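# Unplug the clipped cord from the power strip

## Task

Pull out the plug whose cord is secured by the wire clip on the power strip, and make sure that plug ends up away from the wire clip; at the end neither gripper may be holding any other loose object.

## Robot and tools

Robot: two arms, left_arm and right_arm, each with a parallel two-finger gripper. The left_arm base sits near (-0.002, +0.312, 0) m and the right_arm base near (+0.008, -0.314, 0) m, both almost unrotated. A camera stand is fixed behind them. Loose objects may occasionally get a brief nudge from outside.

Frame: every pose, position, velocity and offset uses the scene frame. Its origin is at table-top height halfway between the nominal bases; +x points out over the table, +y toward left_arm, +z up. Image left/right does not match arm names. Each gripper's fingers point along its own +z and open and close along its own y. end_effector_position is the point between the finger pads, roughly 1 cm short of the tips. Reported hand positions and orientations can be off by a few centimetres, more at long reach, and an arm may rest a few centimetres from its command because of friction and weight, especially when loaded.

execute_actions(actions, cameras): actions is a list of actions; each action is a table of up to 15 rows, one row per 1/30 s step, and if shorter its final row is held for the remaining steps. Every row is one list of 14 numbers, each in [-1, 1], always for both arms: dx, dy, dz, rx, ry, rz, opening for left_arm, then the same seven for right_arm. The six pose numbers are an offset, along scene axes, from that arm's Hand target as it stood when the action began; all rows of one action count from that same start, not from the row before, but the next action or call starts from the updated Hand target, so resending an offset moves further. Scale: 1.0 equals 0.6 m or 180 degrees. rx, ry, rz form one rotation vector, turning about the Hand target's position. opening is absolute, not an offset: +1 fully open (0.094 m), -1 closed. Sending six zeros re-requests the current Hand target; a 0 in the opening slot is a real half-open command, so repeat the present opening to leave a gripper alone. Images come back only for an empty actions list or when cameras names them (list of names, ["all"], or []).

move(target, speed, blend, opening_speed, grip_force, blocking, cameras): target is one 14-number row laid out as above, or a list of up to 15 such rows; every row is an offset from the Hand targets at the move's start, never from the previous row. Paths are straight, end together, last at least 0.5 s and at most 10 s in total. speed is the top path speed in m/s, 0.002 to 2.9 (default 0.25), rotation capped at twice that in rad/s; one value or one per target. blend (m) rounds corners of a list; 0 means stop at each. opening_speed is the rate of opening change per second on the -1..+1 scale, at least 0.2. grip_force is a per-pad force cap in newtons, 10 to 50, one value or one per arm; it persists, and lower values close slowly. blocking=false returns after about 0.5 s while the move continues. Paths do not avoid obstacles or the other arm; grippers lag and overshoot more at high speed or near full stretch. Route around an arm's own base rather than near it.

wait(seconds 0 to 10, cameras) lets time pass with current commands held. stop(cameras) brakes a running move. zoom_image(camera, region [x0, y0, x1, y1] in pixels, at most 504 wide and high) magnifies part of the newest image of cam_high, cam_low, cam_left_wrist or cam_right_wrist (all 896x504). finished_scene(scene) ends the scene for good; call nothing after it in that reply.

Results: per arm end_effector_position (m), end_effector_quat_wxyz, Hand target (the base for your next offsets, after clipping), Tool commands, grip_measured (same scale as opening; empty fingers read slightly wide, a firm grip on a hard part reads up to about 0.064 narrower than it), Joint positions (last value is the opening in metres), Joint velocities (may say within noise or be omitted), joint torques (include the arm's weight; joints 1 to 3 wrap at ±28 N m), motor temperatures. A move adds a move: line: done (within 10 mm and 2 degrees), off_target, moving, held or fault, plus limits=paced (pose clipped) or limits=held (steps withheld). Done does not prove there is no contact.

Control notes: commanded orientation is limited each step to 40 degrees from the measured one, so big turns need several steps. A gripper can settle short of its Hand target; waiting won't fix it, a new command (even zeros) retries, then add the gap as an offset. A blocked arm keeps pushing until you command its target back behind the gripper. To release, command an opening well above grip_measured.

Avoid: arms or grippers touching each other, closing a gripper on the other arm's fingers, striking the power strip, table or other fixed things, fast contact, pressing far past a contact, releasing a moving part, drops, and anything leaving the table. Strain on wrist camera cables is harmful. Motors heat when holding loads, stretched out, or pushing against a blocked pose: MOTOR HOT at 75 °C, a fault folds the arm at 90 °C, and at 100 °C the arm collapses.

Each tool is called after "Emit:" by a JSON object that holds its "method" and its "body".

## Session

Emit:
{"method": "execute_actions", "body": {"actions": []}}

Scene clock: 0.00 s.
left_arm: end_effector_position=(+0.2188, +0.1886, +0.2970) grip_measured=+1.000 end_effector_quat_wxyz=(+0.615, -0.085, +0.767, -0.160) | right_arm: end_effector_position=(+0.2759, -0.2243, +0.3719) grip_measured=+1.000 end_effector_quat_wxyz=(+0.581, +0.041, +0.768, +0.264)
Joint positions: left_arm=[-1.136 0.616 0.717 -0.448 -0.969 -0.655 0.094] | right_arm=[0.224 0.707 0.999 -0.479 -0.143 0.454 0.094]
Joint velocities: within noise
Joint torques (N m): no reading
Motor temperatures (°C): left_arm=[24 25 25 24 22 21 23] | right_arm=[23 25 27 24 23 24 25]
Heat: left arm: 25 °C; right arm: 27 °C.
Hand target: left_arm +0.2186, +0.1908, +0.3036; +0.619, -0.091, +0.763, -0.164 | right_arm +0.2735, -0.2249, +0.3738; +0.583, +0.040, +0.768, +0.264
Tool commands: left_gripper/opening=+1.0 right_gripper/opening=+1.0
camera_calibration:
cam_left_wrist: T_world_to_cam=[[-0.0621453, -0.926529, 0.371055, 0.0796451], [-0.627443, -0.252854, -0.736465, 0.440112], [0.776178, -0.278584, -0.565631, 0.138543], [0, 0, 0, 1]] pos_world=[0.173561, 0.223673, 0.372938]
cam_right_wrist: T_world_to_cam=[[0.25835, -0.856548, -0.446744, -0.0971319], [-0.679451, 0.167627, -0.714316, 0.53052], [0.686732, 0.488085, -0.538676, 0.209476], [0, 0, 0, 1]] pos_world=[0.241702, -0.27437, 0.448405]

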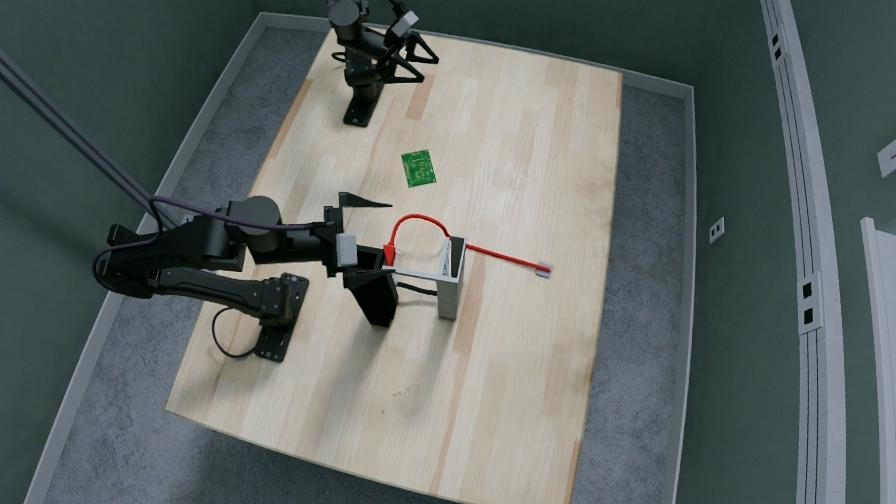

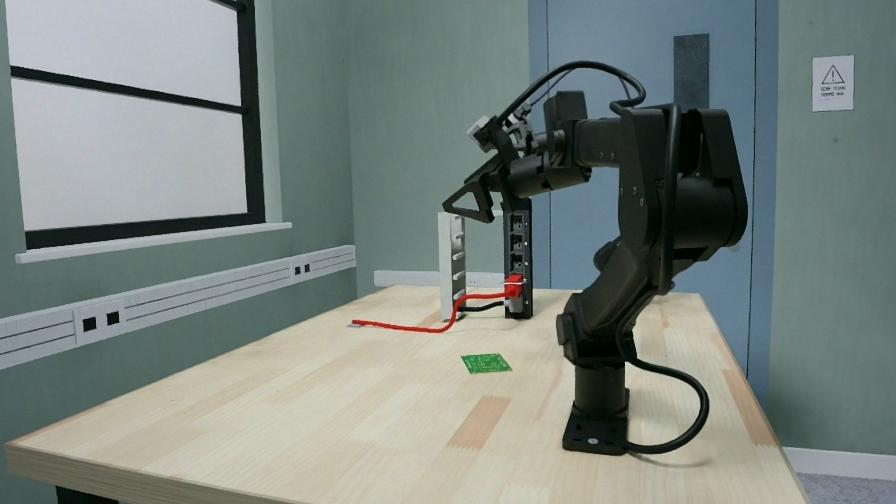

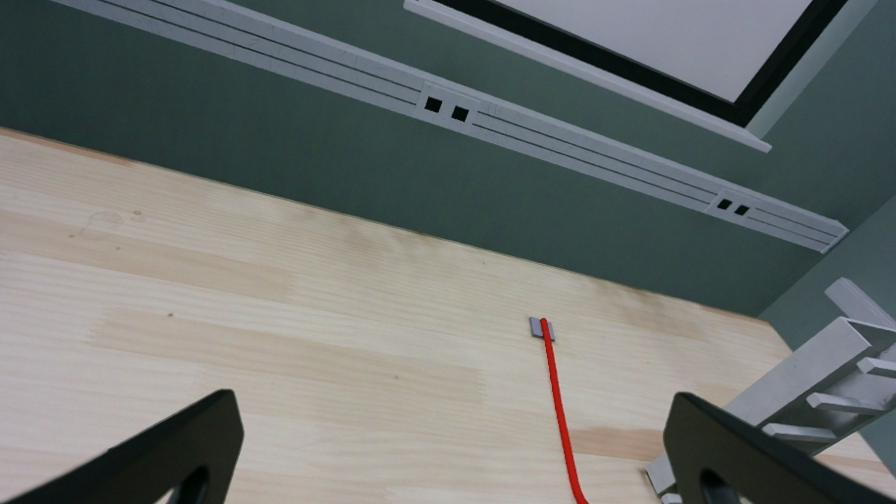

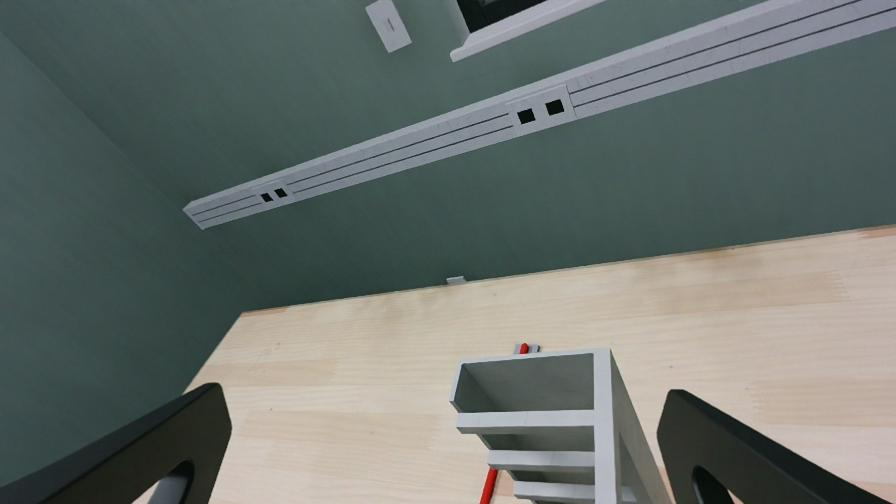

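Emit:
{"method": "zoom_image", "body": {"camera": "cam_low", "region": [410, 190, 570, 330]}}

Emit:
{"method": "zoom_image", "body": {"camera": "cam_high", "region": [320, 190, 480, 340]}}

Scaled by 3.150 from the camera's 896x504 image, which has a finer 1280x720 frame.

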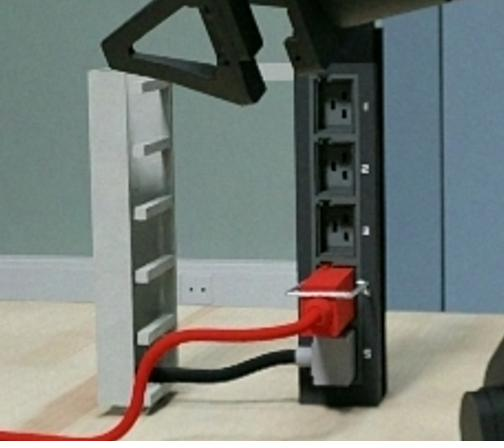

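Scaled by 3.150 from the camera's 896x504 image, which has a finer 1280x720 frame.

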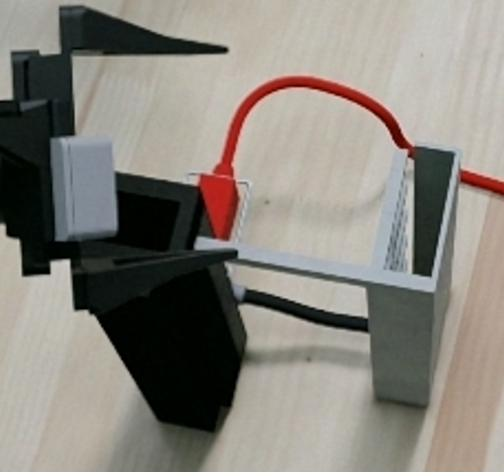

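Emit:
{"method": "move", "body": {"target": [-0.031,-0.22,-0.2,0.039,-0.14,-0.459,1,-0.15,-0.25,0.1,0,0,0,1], "speed": 0.4, "cameras": ["all"]}}

Scene clock: 23.67 s.
left_arm: end_effector_position=(+0.1987, +0.0610, +0.1771) grip_measured=+1.000 end_effector_quat_wxyz=(+0.493, +0.493, +0.513, -0.501) | right_arm: end_effector_position=(+0.1885, -0.3837, +0.4246) grip_measured=+1.000 end_effector_quat_wxyz=(+0.683, +0.179, +0.691, +0.155)
Joint positions: left_arm=[-0.342 1.439 0.291 1.114 1.21 0.004 0.094] | right_arm=[-1.587 0.785 1.304 -1.331 -1.546 -0.335 0.094]
Joint torques (N m): left_arm=[-0.21 -3 6.23 1.01 0.13 -0.02] | right_arm=[-0.58 1.28 8.84 1.11 -0.62 -0.15]
Heat: left arm: 27 °C; right arm: 30 °C.
Hand target: left_arm +0.2001, +0.0588, +0.1836; +0.500, +0.500, +0.500, -0.500 | right_arm +0.1835, -0.3749, +0.4338; +0.583, +0.040, +0.768, +0.264
Off the commanded pose: left_arm 0.007 m, 2 deg | right_arm 0.014 m, 25 deg.
joint sent to its limit (right arm) — joint 5 (wrist yaw), lower limit. The joint targets are off in position and orientation.
move: off_target (right_arm)
camera_calibration:
cam_left_wrist: T_world_to_cam=[[-0.998682, -0.0123999, 0.049798, 0.191808], [-0.0501472, 0.441946, -0.895639, 0.178024], [-0.0109022, -0.896956, -0.441985, 0.223064], [0, 0, 0, 1]] pos_world=[0.202915, 0.12378, 0.248484]
cam_right_wrist: T_world_to_cam=[[-0.0233652, -0.8934, -0.448655, -0.147729], [-0.432815, 0.413579, -0.801014, 0.620203], [0.90118, 0.175469, -0.39634, 0.154879], [0, 0, 0, 1]] pos_world=[0.125407, -0.415661, 0.491897]

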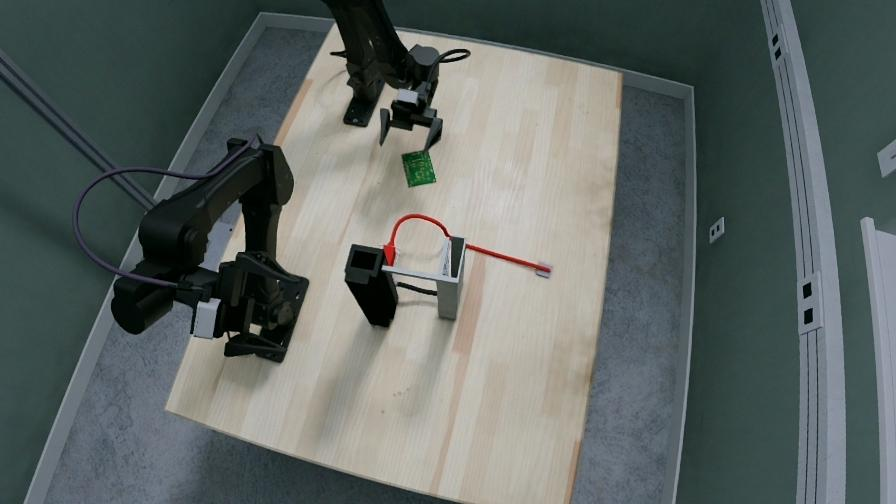

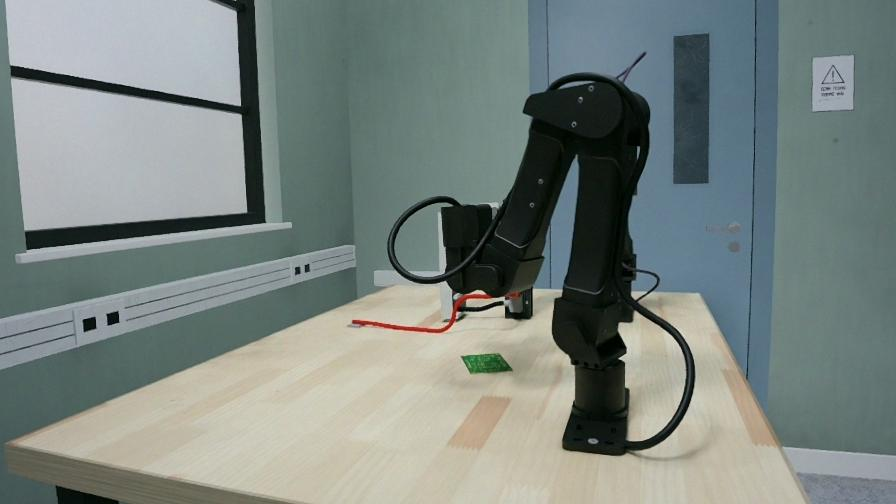

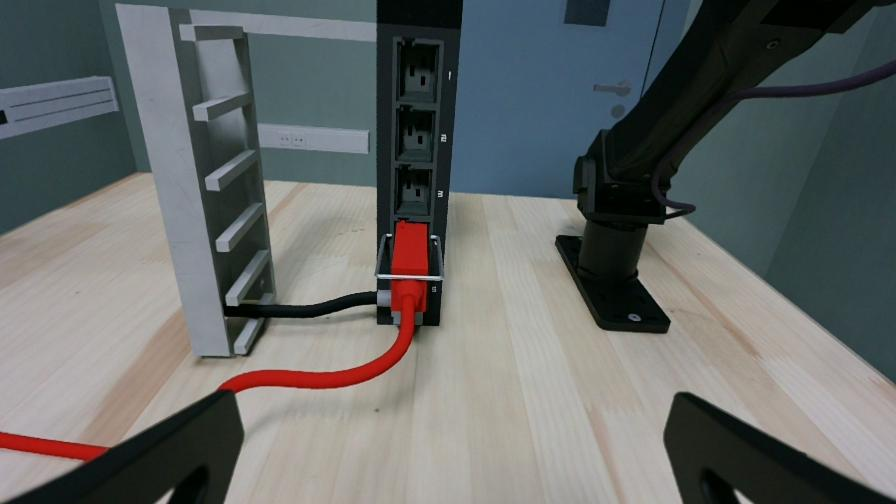

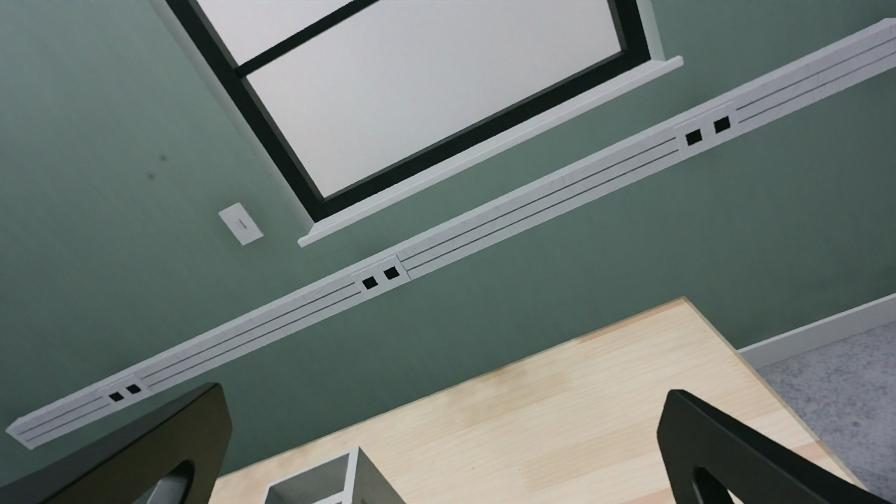

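Emit:
{"method": "zoom_image", "body": {"camera": "cam_left_wrist", "region": [350, 190, 480, 340]}}

Scaled by 3.360 from the camera's 896x504 image, which has a finer 1280x720 frame.

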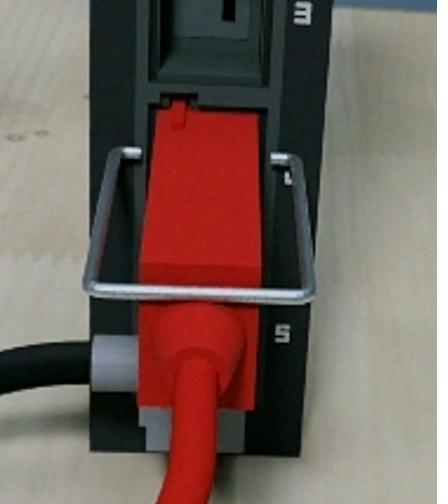

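Emit:
{"method": "move", "body": {"target": [[0.041,-0.22,-0.095,0,0,0,-0.277,0,0,0,0,0,0,1],[0.041,-0.255,-0.16,0,0,0,-0.277,0,0,0,0,0,0,1]], "blend": [0.03,0], "cameras": ["cam_left_wrist","cam_low"]}}

Emit:
{"method": "zoom_image", "body": {"camera": "cam_left_wrist", "region": [290, 210, 590, 460]}}

Scene clock: 54.90 s.
left_arm: end_effector_position=(+0.2138, -0.0876, +0.0662) grip_measured=-0.275 end_effector_quat_wxyz=(+0.441, +0.510, +0.538, -0.507) | right_arm: end_effector_position=(+0.1883, -0.3804, +0.4259) grip_measured=+1.000 end_effector_quat_wxyz=(+0.684, +0.176, +0.692, +0.149)
Joint positions: left_arm=[-0.775 2.179 0.665 1.369 0.828 0.01 0.034] | right_arm=[-1.592 0.785 1.319 -1.374 -1.546 -0.376 0.094]
Joint torques (N m): left_arm=[-0.27 -6.42 4.45 2.28 -0.37 -0.04] | right_arm=[-0.46 1.98 8.36 1.09 -0.62 -0.13]
Heat: left arm: 28 °C; right arm: 30 °C.
Hand target: left_arm +0.2247, -0.0942, +0.0876; +0.500, +0.500, +0.500, -0.500 | right_arm +0.1835, -0.3749, +0.4337; +0.583, +0.040, +0.768, +0.264
Off the commanded pose: left_arm 0.025 m, 8 deg | right_arm 0.011 m, 25 deg.
joint sent to its limit (right arm) — joint 5 (wrist yaw), lower limit. The joint targets are off in position and orientation.
move: off_target (left_arm, right_arm); blend cut to 0.0221 m at target 1
camera_calibration:
cam_left_wrist: T_world_to_cam=[[-0.992414, 0.0324524, 0.118584, 0.208593], [-0.0843969, 0.521549, -0.849037, 0.156372], [-0.0894007, -0.852604, -0.514854, 0.0663667], [0, 0, 0, 1]] pos_world=[0.226141, -0.0317407, 0.142199]
Images, in order (width x height): cam_low 896x504, cam_left_wrist 896x504.

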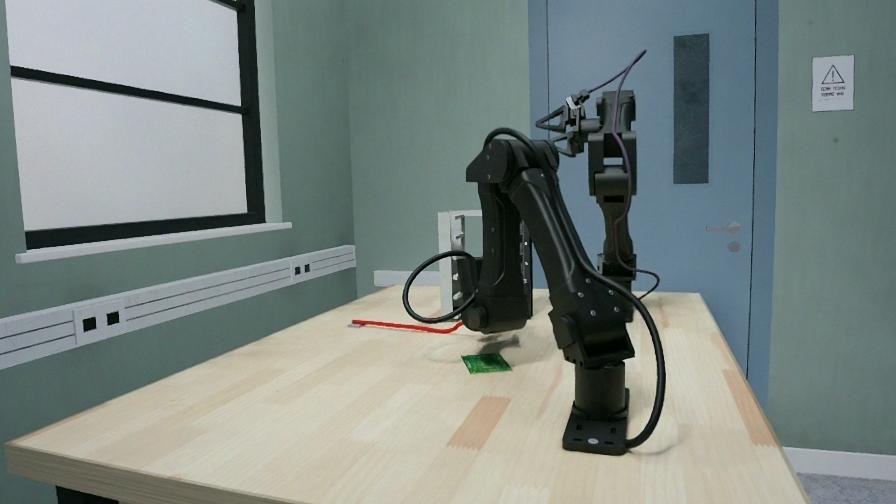

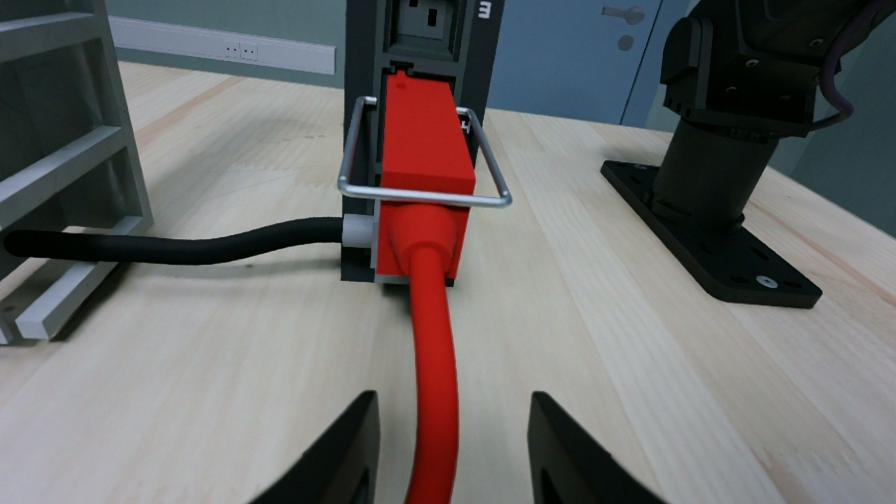

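Scaled by 1.680 from the camera's 896x504 image, which has a finer 1280x720 frame.

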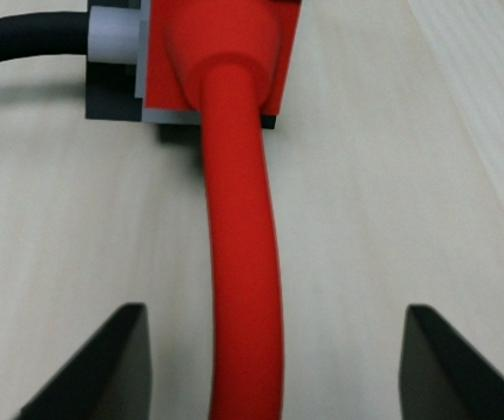

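Emit:
{"method": "move", "body": {"target": [0.0145,-0.08,0.006,0,-0.03,0.014,-0.277,0,0,0,0,0,0,1], "speed": 0.15, "cameras": ["cam_left_wrist","cam_high"]}}

Emit:
{"method": "zoom_image", "body": {"camera": "cam_left_wrist", "region": [250, 100, 650, 504]}}

Scene clock: 66.33 s.
left_arm: end_effector_position=(+0.2266, -0.1339, +0.0817) grip_measured=-0.275 end_effector_quat_wxyz=(+0.503, +0.518, +0.503, -0.474) | right_arm: end_effector_position=(+0.1883, -0.3792, +0.4249) grip_measured=+1.000 end_effector_quat_wxyz=(+0.684, +0.175, +0.692, +0.149)
Joint positions: left_arm=[-0.863 2.233 0.815 1.361 0.686 0.081 0.034] | right_arm=[-1.592 0.785 1.319 -1.395 -1.546 -0.398 0.094]
Joint torques (N m): left_arm=[-0.92 -7.3 6.15 1.55 -0.42 0.08] | right_arm=[-0.4 2.5 8.81 1.09 -0.64 -0.14]
Motor temperatures (°C): left_arm=[24 25 26 34 22 21 23] | right_arm=[23 25 30 26 24 24 25]
Heat: left arm: 34 °C; right arm: 30 °C.
Hand target: left_arm +0.2333, -0.1423, +0.0913; +0.534, +0.512, +0.487, -0.465 | right_arm +0.1835, -0.3749, +0.4337; +0.583, +0.040, +0.768, +0.264
Off the commanded pose: left_arm 0.014 m, 4 deg | right_arm 0.011 m, 25 deg.
joint sent to its limit (right arm) — joint 5 (wrist yaw), lower limit. The joint targets are off in position and orientation.
move: off_target (left_arm, right_arm)
camera_calibration:
cam_left_wrist: T_world_to_cam=[[-0.99966, -0.0128773, -0.0226683, 0.228124], [0.0139221, 0.471458, -0.881779, 0.168442], [0.0220421, -0.881795, -0.471118, 0.00329816], [0, 0, 0, 1]] pos_world=[0.225629, -0.0735675, 0.155254]
Images, in order (width x height): cam_high 896x504, cam_left_wrist 896x504.

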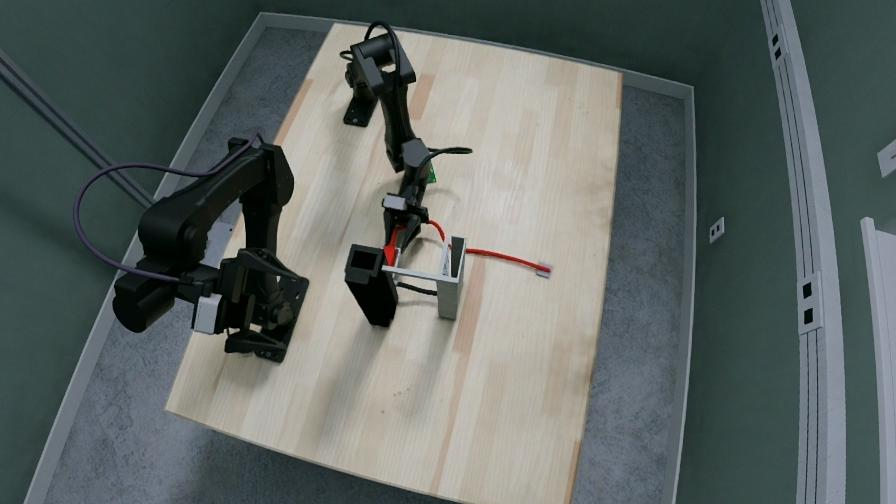

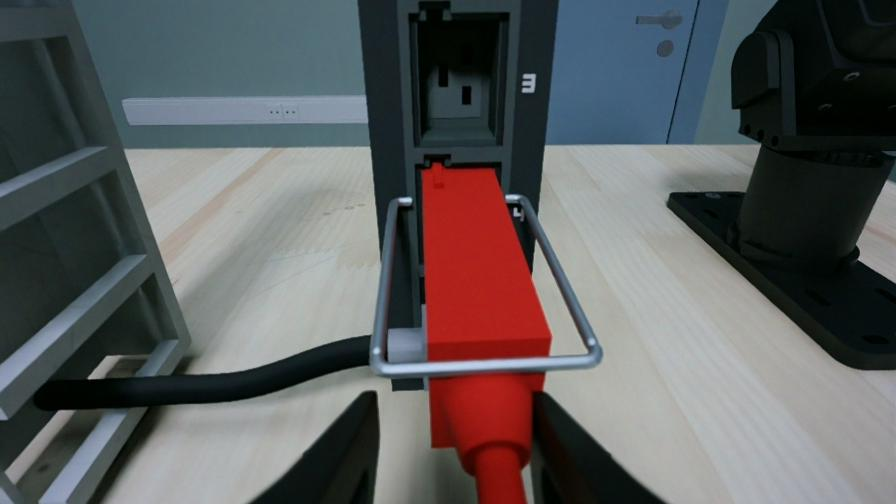

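Scaled by 1.248 from the camera's 896x504 image, which has a finer 1280x720 frame.

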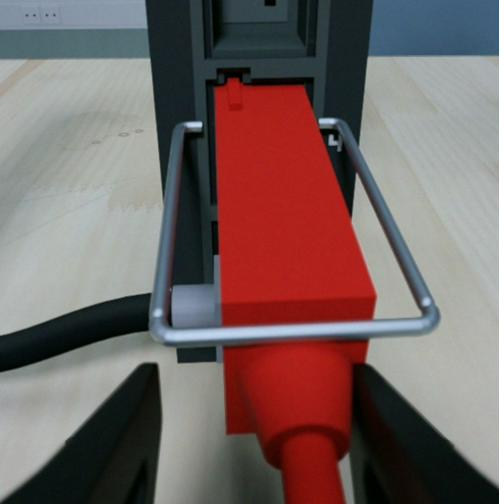

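Emit:
{"method": "move", "body": {"target": [[-0.01,0.025,-0.015,0,0,0,-0.277,0,0,0,0,0,0,1],[-0.01,0.02,-0.022,0,0,0,-0.277,0,0,0,0,0,0,1],[-0.01,-0.03,-0.022,0,0,0,-0.277,0,0,0,0,0,0,1]], "speed": 0.12, "blend": [0.005,0.003,0], "cameras": ["cam_left_wrist"]}}

Emit:
{"method": "zoom_image", "body": {"camera": "cam_left_wrist", "region": [250, 100, 650, 504]}}

Scene clock: 77.10 s.
left_arm: end_effector_position=(+0.2257, -0.1472, +0.0585) grip_measured=-0.275 end_effector_quat_wxyz=(+0.499, +0.518, +0.517, -0.464) | right_arm: end_effector_position=(+0.1883, -0.3775, +0.4264) grip_measured=+1.000 end_effector_quat_wxyz=(+0.685, +0.172, +0.693, +0.146)
Joint positions: left_arm=[-0.898 2.309 0.859 1.362 0.629 0.09 0.034] | right_arm=[-1.592 0.788 1.331 -1.417 -1.546 -0.42 0.094]
Joint torques (N m): left_arm=[-1.73 -8.29 6.72 1.73 -0.26 0] | right_arm=[-0.62 2.73 8.27 1.07 -0.63 -0.15]
Heat: left arm: 32 °C; right arm: 31 °C.
Hand target: left_arm +0.2274, -0.1602, +0.0780; +0.534, +0.512, +0.487, -0.465 | right_arm +0.1835, -0.3749, +0.4338; +0.583, +0.040, +0.768, +0.264
Off the commanded pose: left_arm 0.024 m, 5 deg | right_arm 0.009 m, 25 deg.
joint sent to its limit (right arm) — joint 5 (wrist yaw), lower limit. The joint targets are off in position and orientation.
move: off_target (left_arm, right_arm); blend cut to 0.0026 m at target 1, 0.0026 m at target 2
camera_calibration:
cam_left_wrist: T_world_to_cam=[[-0.999317, -0.0337767, -0.0149965, 0.222987], [-0.00372691, 0.49583, -0.868411, 0.161028], [0.0367677, -0.867762, -0.495617, -0.0191072], [0, 0, 0, 1]] pos_world=[0.224138, -0.0888912, 0.133713]
Images, in order (width x height): cam_left_wrist 896x504.

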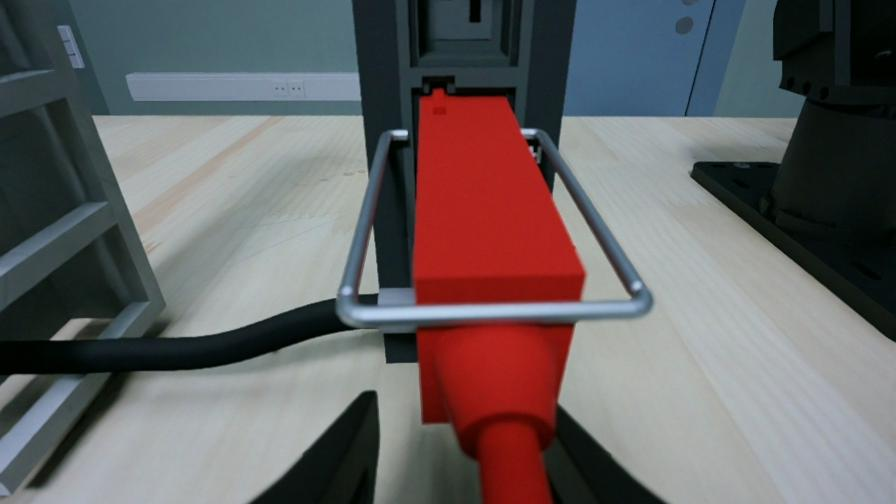

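Scaled by 1.248 from the camera's 896x504 image, which has a finer 1280x720 frame.

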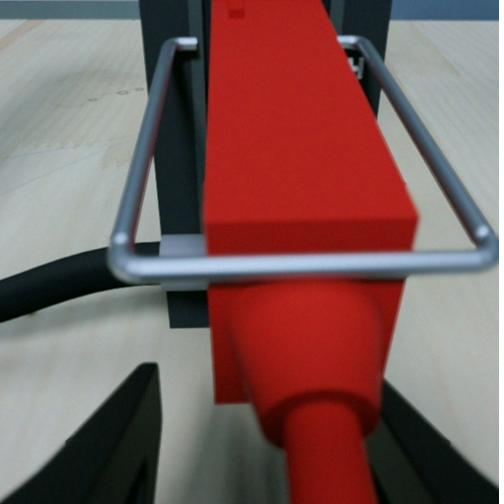

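Emit:
{"method": "move", "body": {"target": [[-0.013,0.008,0,0,0,0,-0.277,0,0,0,0,0,0,1],[-0.013,0.005,0.045,0,0,0,-0.277,0,0,0,0,0,0,1]], "speed": 0.12, "cameras": ["cam_left_wrist"]}}

Emit:
{"method": "zoom_image", "body": {"camera": "cam_left_wrist", "region": [250, 100, 650, 504]}}

Scene clock: 86.93 s.
left_arm: end_effector_position=(+0.2247, -0.1472, +0.0605) grip_measured=-0.275 end_effector_quat_wxyz=(+0.492, +0.517, +0.533, -0.456) | right_arm: end_effector_position=(+0.1883, -0.3781, +0.4262) grip_measured=+1.000 end_effector_quat_wxyz=(+0.684, +0.173, +0.693, +0.147)
Joint positions: left_arm=[-0.908 2.269 0.845 1.301 0.601 0.093 0.034] | right_arm=[-1.592 0.8 1.34 -1.453 -1.546 -0.456 0.094]
Joint torques (N m): left_arm=[-1.96 -13.52 4.23 1.7 -0.07 -0.05] | right_arm=[-0.5 2.41 8.23 1.05 -0.66 -0.14]
Heat: left arm: 33 °C; right arm: 31 °C.
Hand target: left_arm +0.2196, -0.1572, +0.1050; +0.534, +0.512, +0.487, -0.465 | right_arm +0.1835, -0.3748, +0.4338; +0.583, +0.040, +0.768, +0.264
Off the commanded pose: left_arm 0.046 m, 7 deg | right_arm 0.010 m, 25 deg.
joint sent to its limit (right arm) — joint 5 (wrist yaw), lower limit. The joint targets are off in position and orientation.
move: off_target (left_arm, right_arm)
camera_calibration:
cam_left_wrist: T_world_to_cam=[[-0.998654, -0.0518612, -0.000727205, 0.218304], [-0.0263971, 0.52028, -0.853587, 0.170549], [0.0446464, -0.852419, -0.520949, -0.0160778], [0, 0, 0, 1]] pos_world=[0.22323, -0.0911168, 0.137361]
Images, in order (width x height): cam_left_wrist 896x504.

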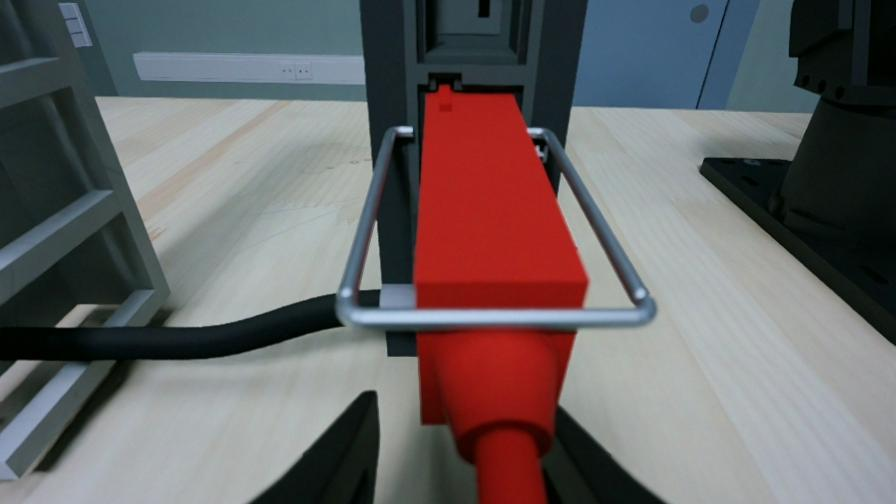

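Scaled by 1.248 from the camera's 896x504 image, which has a finer 1280x720 frame.

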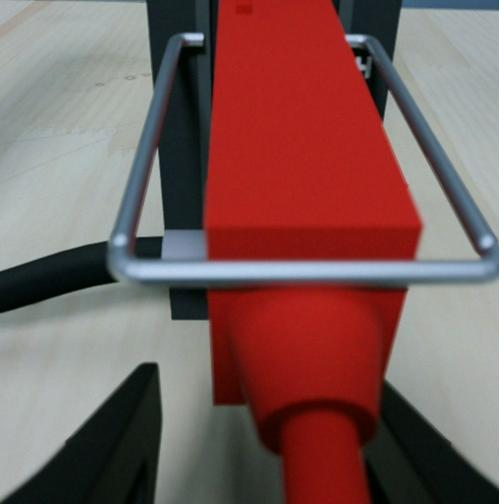

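Emit:
{"method": "move", "body": {"target": [[0.007,0.008,-0.04,0,0,0,-0.277,0,0,0,0,0,0,1],[0.0,0.045,-0.03,0,0,0,-0.277,0,0,0,0,0,0,1],[-0.008,0.045,-0.012,0,0,0,-0.277,0,0,0,0,0,0,1]], "speed": 0.15, "blend": [0.004,0.004,0], "cameras": ["cam_left_wrist"]}}

Scene clock: 91.33 s.
left_arm: end_effector_position=(+0.2215, -0.1303, +0.0724) grip_measured=-0.275 end_effector_quat_wxyz=(+0.507, +0.513, +0.524, -0.453) | right_arm: end_effector_position=(+0.1883, -0.3795, +0.4247) grip_measured=+1.000 end_effector_quat_wxyz=(+0.684, +0.176, +0.692, +0.150)
Joint positions: left_arm=[-0.89 2.221 0.766 1.364 0.607 0.098 0.034] | right_arm=[-1.592 0.809 1.34 -1.477 -1.546 -0.481 0.094]
Joint torques (N m): left_arm=[-0.4 -10.4 2.17 1.88 0.25 -0.05] | right_arm=[-0.42 2.3 8.76 1 -0.66 -0.17]
Heat: left arm: 33 °C; right arm: 30 °C.
Hand target: left_arm +0.2148, -0.1302, +0.0978; +0.534, +0.512, +0.487, -0.465 | right_arm +0.1835, -0.3749, +0.4337; +0.583, +0.040, +0.768, +0.264
Off the commanded pose: left_arm 0.026 m, 5 deg | right_arm 0.011 m, 25 deg.
joint sent to its limit (right arm) — joint 5 (wrist yaw), lower limit. The joint targets are off in position and orientation.
move: off_target (left_arm, right_arm)
camera_calibration:
cam_left_wrist: T_world_to_cam=[[-0.997725, -0.0631329, -0.0236476, 0.215913], [-0.0110081, 0.498623, -0.866749, 0.166589], [0.0665116, -0.864517, -0.498184, -0.00336117], [0, 0, 0, 1]] pos_world=[0.21748, -0.0723398, 0.147822]
Images, in order (width x height): cam_left_wrist 896x504.

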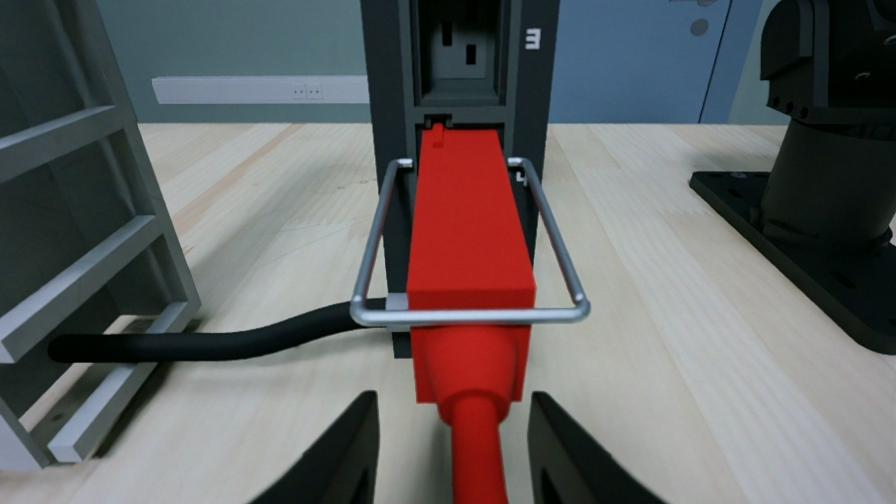

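Emit:
{"method": "move", "body": {"target": [[-0.01,0,0,0,0,-0.02,-0.23,0,0,0,0,0,0,1],[-0.01,-0.052,0.002,0,0,-0.02,-0.23,0,0,0,0,0,0,1]], "speed": 0.12, "cameras": ["cam_left_wrist"]}}

Emit:
{"method": "zoom_image", "body": {"camera": "cam_left_wrist", "region": [250, 100, 650, 504]}}

Scene clock: 98.20 s.
left_arm: end_effector_position=(+0.2143, -0.1451, +0.0818) grip_measured=-0.232 end_effector_quat_wxyz=(+0.501, +0.525, +0.501, -0.472) | right_arm: end_effector_position=(+0.1883, -0.3788, +0.4260) grip_measured=+1.000 end_effector_quat_wxyz=(+0.684, +0.174, +0.693, +0.149)
Joint positions: left_arm=[-0.907 2.228 0.823 1.339 0.651 0.093 0.036] | right_arm=[-1.592 0.825 1.358 -1.529 -1.546 -0.536 0.094]
Joint torques (N m): left_arm=[-2.48 -8.27 7.8 1.4 -0.01 -0.04] | right_arm=[-0.44 2.09 8.1 0.97 -0.67 -0.14]
Heat: left arm: 34 °C; right arm: 30 °C.
Hand target: left_arm +0.2087, -0.1614, +0.0990; +0.519, +0.527, +0.471, -0.481 | right_arm +0.1835, -0.3748, +0.4337; +0.583, +0.040, +0.768, +0.264
Off the commanded pose: left_arm 0.024 m, 4 deg | right_arm 0.010 m, 25 deg.
joint sent to its limit (right arm) — joint 5 (wrist yaw), lower limit. The joint targets are off in position and orientation.
move: off_target (left_arm, right_arm)
camera_calibration:
cam_left_wrist: T_world_to_cam=[[-0.999514, -0.00322596, -0.0309909, 0.217782], [0.0256684, 0.478579, -0.877669, 0.172171], [0.0176629, -0.878039, -0.478263, -0.00418447], [0, 0, 0, 1]] pos_world=[0.213331, -0.0853691, 0.155858]
Images, in order (width x height): cam_left_wrist 896x504.

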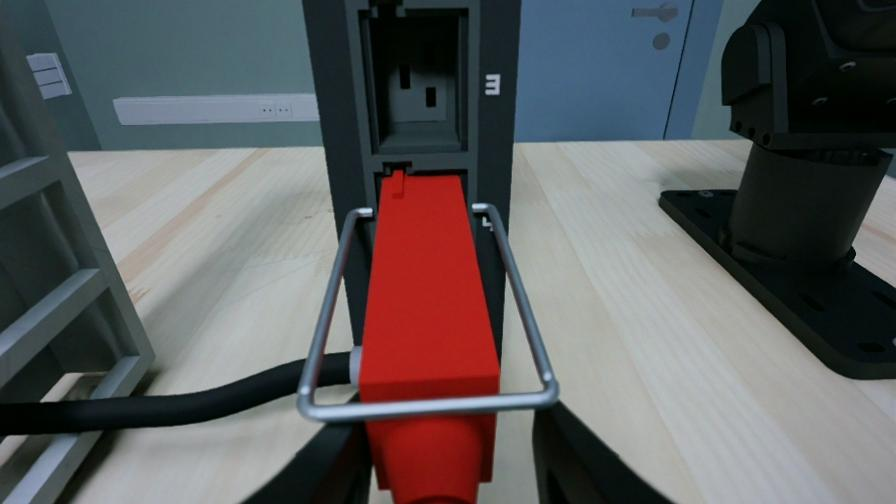

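Scaled by 1.248 from the camera's 896x504 image, which has a finer 1280x720 frame.

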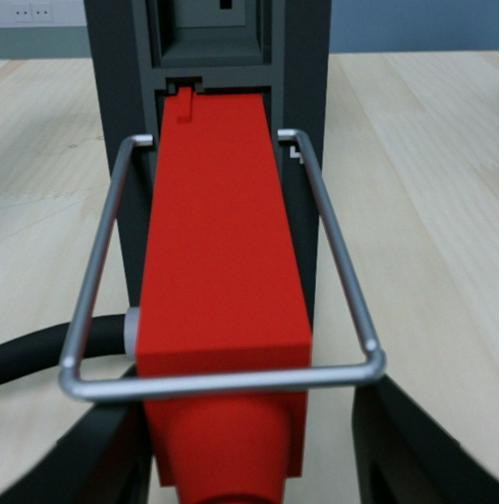

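Emit:
{"method": "move", "body": {"target": [[0.004,0.03,-0.004,0,0,0,-0.2,0,0,0,0,0,0,1],[0.009,0.015,-0.006,0,0,0,-0.2,0,0,0,0,0,0,1],[0.009,-0.022,-0.006,0,0,0,-0.2,0,0,0,0,0,0,1]], "speed": 0.12, "blend": [0.004,0.002,0], "cameras": ["cam_left_wrist"]}}

Emit:
{"method": "zoom_image", "body": {"camera": "cam_left_wrist", "region": [250, 100, 650, 504]}}

Scene clock: 103.17 s.
left_arm: end_effector_position=(+0.2215, -0.1554, +0.0758) grip_measured=-0.202 end_effector_quat_wxyz=(+0.500, +0.524, +0.504, -0.471) | right_arm: end_effector_position=(+0.1883, -0.3783, +0.4259) grip_measured=+1.000 end_effector_quat_wxyz=(+0.684, +0.174, +0.693, +0.149)
Joint positions: left_arm=[-0.91 2.268 0.88 1.317 0.643 0.092 0.037] | right_arm=[-1.592 0.832 1.365 -1.56 -1.546 -0.567 0.094]
Joint torques (N m): left_arm=[-2.97 -8.76 8.4 1.38 -0.02 -0.04] | right_arm=[-0.54 2.14 8.12 0.95 -0.67 -0.14]
Heat: left arm: 33 °C; right arm: 30 °C.
Hand target: left_arm +0.2141, -0.1746, +0.0953; +0.519, +0.527, +0.471, -0.481 | right_arm +0.1835, -0.3748, +0.4338; +0.583, +0.040, +0.768, +0.264
Off the commanded pose: left_arm 0.028 m, 5 deg | right_arm 0.010 m, 25 deg.
joint sent to its limit (right arm) — joint 5 (wrist yaw), lower limit. The joint targets are off in position and orientation.
move: off_target (left_arm, right_arm)
camera_calibration:
cam_left_wrist: T_world_to_cam=[[-0.999601, -0.00736093, -0.0272806, 0.223729], [0.0203465, 0.482431, -0.875698, 0.173203], [0.0196069, -0.875903, -0.482088, -0.0160341], [0, 0, 0, 1]] pos_world=[0.22043, -0.095956, 0.150047]
Images, in order (width x height): cam_left_wrist 896x504.

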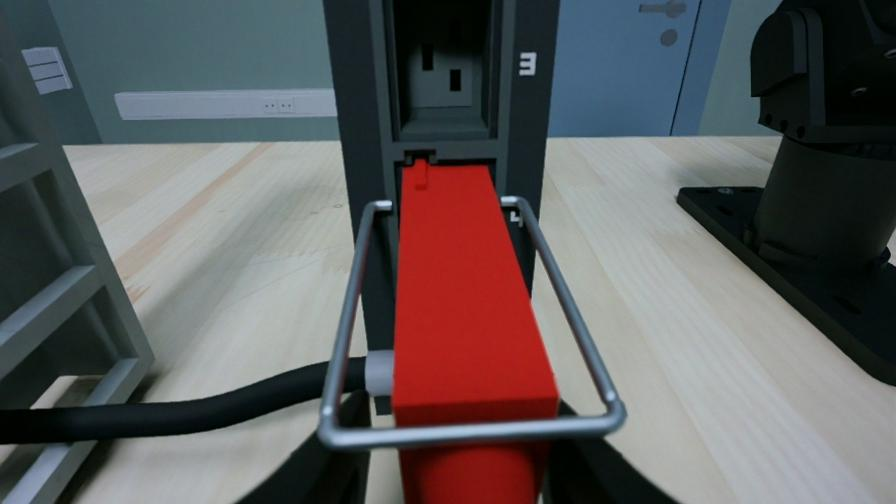

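Scaled by 1.248 from the camera's 896x504 image, which has a finer 1280x720 frame.

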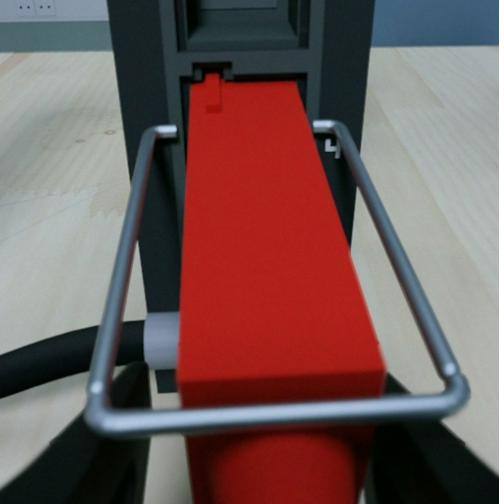

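Emit:
{"method": "move", "body": {"target": [[0,0.01,0.075,0,0,0,-0.18,0,0,0,0,0,0,1],[0,0,0.11,0,0,0,-0.18,0,0,0,0,0,0,1],[0,-0.04,0.14,0,0,0,-0.18,0,0,0,0,0,0,1]], "speed": 0.12, "blend": [0.01,0.01,0], "cameras": ["cam_left_wrist","cam_high"]}}

Emit:
{"method": "zoom_image", "body": {"camera": "cam_left_wrist", "region": [250, 100, 650, 504]}}

Scene clock: 108.43 s.
left_arm: end_effector_position=(+0.2085, -0.1947, +0.1590) grip_measured=-0.182 end_effector_quat_wxyz=(+0.499, +0.532, +0.484, -0.483) | right_arm: end_effector_position=(+0.1883, -0.3775, +0.4255) grip_measured=+1.000 end_effector_quat_wxyz=(+0.684, +0.173, +0.693, +0.148)
Joint positions: left_arm=[-0.983 2.072 1.027 1.002 0.614 0.089 0.038] | right_arm=[-1.592 0.832 1.365 -1.572 -1.546 -0.581 0.094]
Joint torques (N m): left_arm=[0.23 -10.56 7.87 1.16 -0.11 0.01] | right_arm=[-0.51 2.5 8.36 0.93 -0.68 -0.16]
Heat: left arm: 33 °C; right arm: 30 °C.
Hand target: left_arm +0.2141, -0.1986, +0.1793; +0.519, +0.527, +0.471, -0.481 | right_arm +0.1835, -0.3749, +0.4338; +0.583, +0.040, +0.768, +0.264
Off the commanded pose: left_arm 0.021 m, 3 deg | right_arm 0.010 m, 25 deg.
joint sent to its limit (right arm) — joint 4 (wrist pitch), lower limit; joint 5 (wrist yaw), lower limit. The joint targets are off in position and orientation.
move: off_target (left_arm, right_arm)
camera_calibration:
cam_left_wrist: T_world_to_cam=[[-0.998556, 0.0341403, -0.0414744, 0.222888], [0.0525684, 0.462121, -0.885257, 0.256149], [-0.0110567, -0.886159, -0.463249, -0.00865671], [0, 0, 0, 1]] pos_world=[0.209005, -0.133653, 0.231992]
Images, in order (width x height): cam_high 896x504, cam_left_wrist 896x504.

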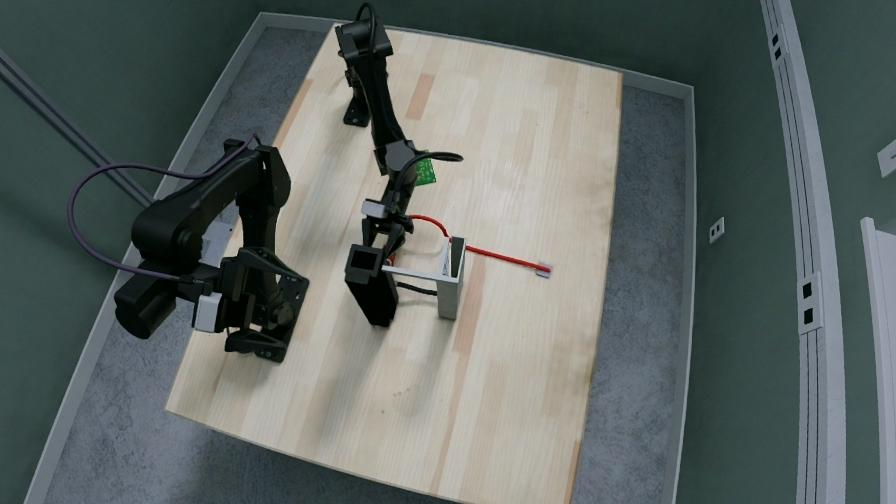

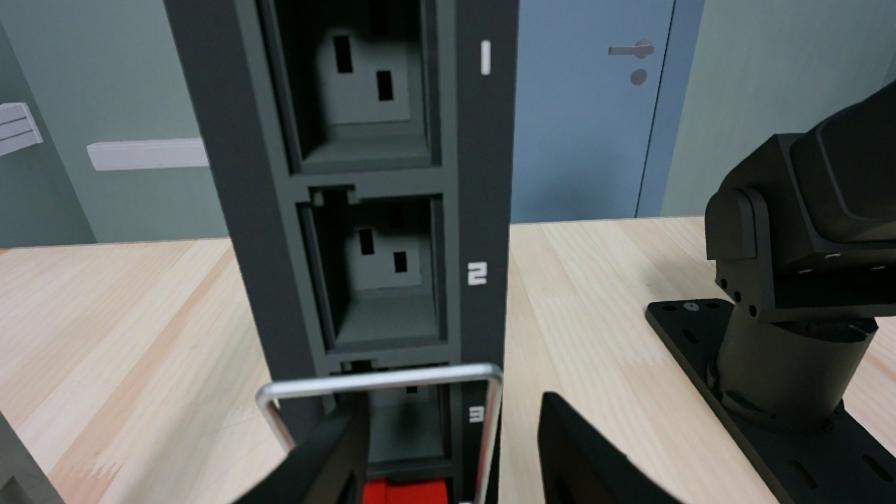

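Scaled by 1.248 from the camera's 896x504 image, which has a finer 1280x720 frame.

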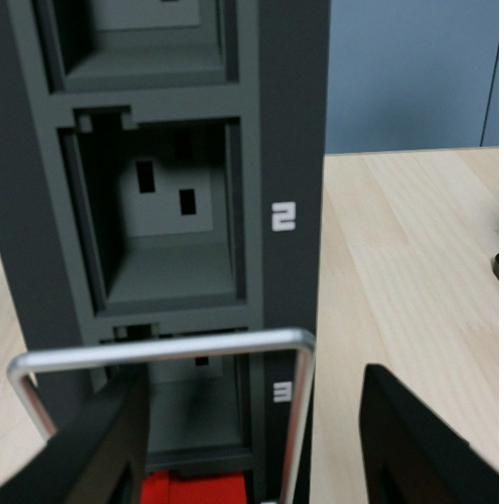

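Emit:
{"method": "move", "body": {"target": [[0.012,-0.015,0,0,0,0,-0.18,0,0,0,0,0,0,1],[0.012,-0.035,0.0,0,0,0,-0.18,0,0,0,0,0,0,1],[0.012,0.1,0.0,0,0,0,-0.18,0,0,0,0,0,0,1]], "speed": 0.15, "cameras": ["cam_left_wrist"]}}

Scene clock: 117.33 s.
left_arm: end_effector_position=(+0.2243, -0.1424, +0.1627) grip_measured=-0.182 end_effector_quat_wxyz=(+0.504, +0.526, +0.488, -0.480) | right_arm: end_effector_position=(+0.1883, -0.3775, +0.4255) grip_measured=+1.000 end_effector_quat_wxyz=(+0.684, +0.173, +0.693, +0.148)
Joint positions: left_arm=[-0.873 1.968 0.869 1.058 0.705 0.089 0.038] | right_arm=[-1.592 0.832 1.365 -1.572 -1.546 -0.581 0.094]
Joint torques (N m): left_arm=[0.28 -10.93 4.11 1.27 0.13 0.02] | right_arm=[-0.5 2.44 8.36 0.92 -0.7 -0.16]
Heat: left arm: 32 °C; right arm: 31 °C.
Hand target: left_arm +0.2214, -0.1386, +0.1794; +0.519, +0.527, +0.471, -0.481 | right_arm +0.1835, -0.3749, +0.4338; +0.583, +0.040, +0.768, +0.264
Off the commanded pose: left_arm 0.017 m, 3 deg | right_arm 0.010 m, 25 deg.
joint sent to its limit (right arm) — joint 4 (wrist pitch), lower limit; joint 5 (wrist yaw), lower limit. The joint targets are off in position and orientation.
move: off_target (left_arm, right_arm)
camera_calibration:
cam_left_wrist: T_world_to_cam=[[-0.999087, 0.0148265, -0.0400686, 0.234153], [0.0424016, 0.459051, -0.887397, 0.2366], [0.00523653, -0.888286, -0.459261, 0.0349577], [0, 0, 0, 1]] pos_world=[0.223724, -0.0810305, 0.235395]
Images, in order (width x height): cam_left_wrist 896x504.

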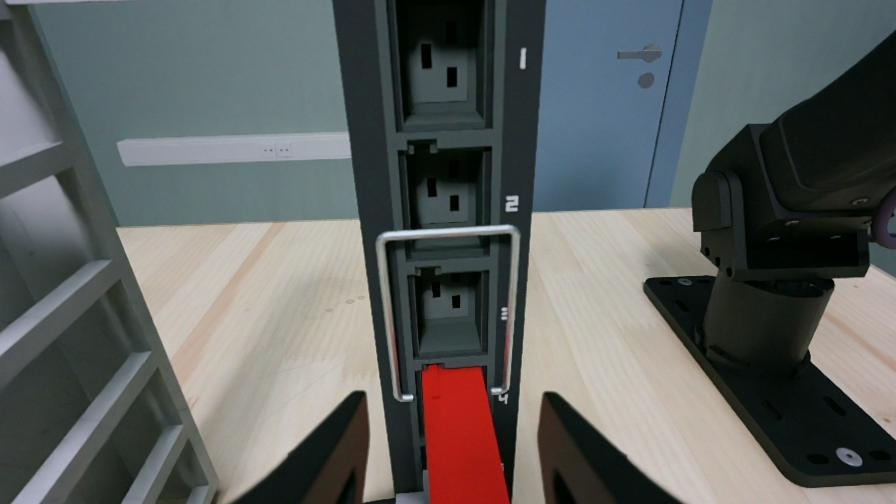

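Emit:
{"method": "move", "body": {"target": [[-0.003,0.085,-0.03,0,0,0,0.0,0,0,0,0,0,0,1],[-0.009,0.06,-0.138,0,0,0,0.0,0,0,0,0,0,0,1],[-0.009,-0.072,-0.138,0,0,0,0.0,0,0,0,0,0,0,1]], "speed": 0.16, "blend": [0.02,0.01,0], "cameras": ["cam_left_wrist"]}}

Scene clock: 122.30 s.
left_arm: end_effector_position=(+0.2134, -0.1773, +0.1095) grip_measured=-0.002 end_effector_quat_wxyz=(+0.528, +0.527, +0.456, -0.486) | right_arm: end_effector_position=(+0.1883, -0.3775, +0.4255) grip_measured=+1.000 end_effector_quat_wxyz=(+0.684, +0.173, +0.693, +0.148)
Joint positions: left_arm=[-0.947 2.26 0.954 1.343 0.649 0.091 0.047] | right_arm=[-1.592 0.832 1.365 -1.572 -1.546 -0.581 0.094]
Joint torques (N m): left_arm=[-0.42 -7.54 5.41 0.9 -0.22 0] | right_arm=[-0.49 2.47 8.35 0.95 -0.67 -0.16]
Heat: left arm: 33 °C; right arm: 31 °C.
Hand target: left_arm +0.2160, -0.1817, +0.0965; +0.519, +0.527, +0.471, -0.481 | right_arm +0.1835, -0.3749, +0.4338; +0.583, +0.040, +0.768, +0.264
Off the commanded pose: left_arm 0.014 m, 2 deg | right_arm 0.010 m, 25 deg.
joint sent to its limit (right arm) — joint 4 (wrist pitch), lower limit; joint 5 (wrist yaw), lower limit. The joint targets are off in position and orientation.
move: off_target (left_arm, right_arm)
camera_calibration:
cam_left_wrist: T_world_to_cam=[[-0.995428, 0.0294132, -0.0908689, 0.229088], [0.0950059, 0.402617, -0.910425, 0.187183], [0.00980681, -0.914896, -0.403571, -0.0321848], [0, 0, 0, 1]] pos_world=[0.210573, -0.111547, 0.178245]
Images, in order (width x height): cam_left_wrist 896x504.

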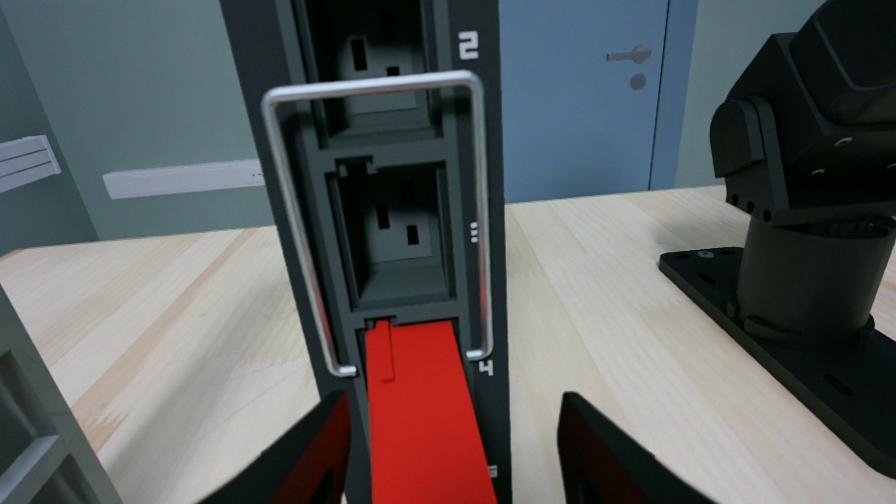

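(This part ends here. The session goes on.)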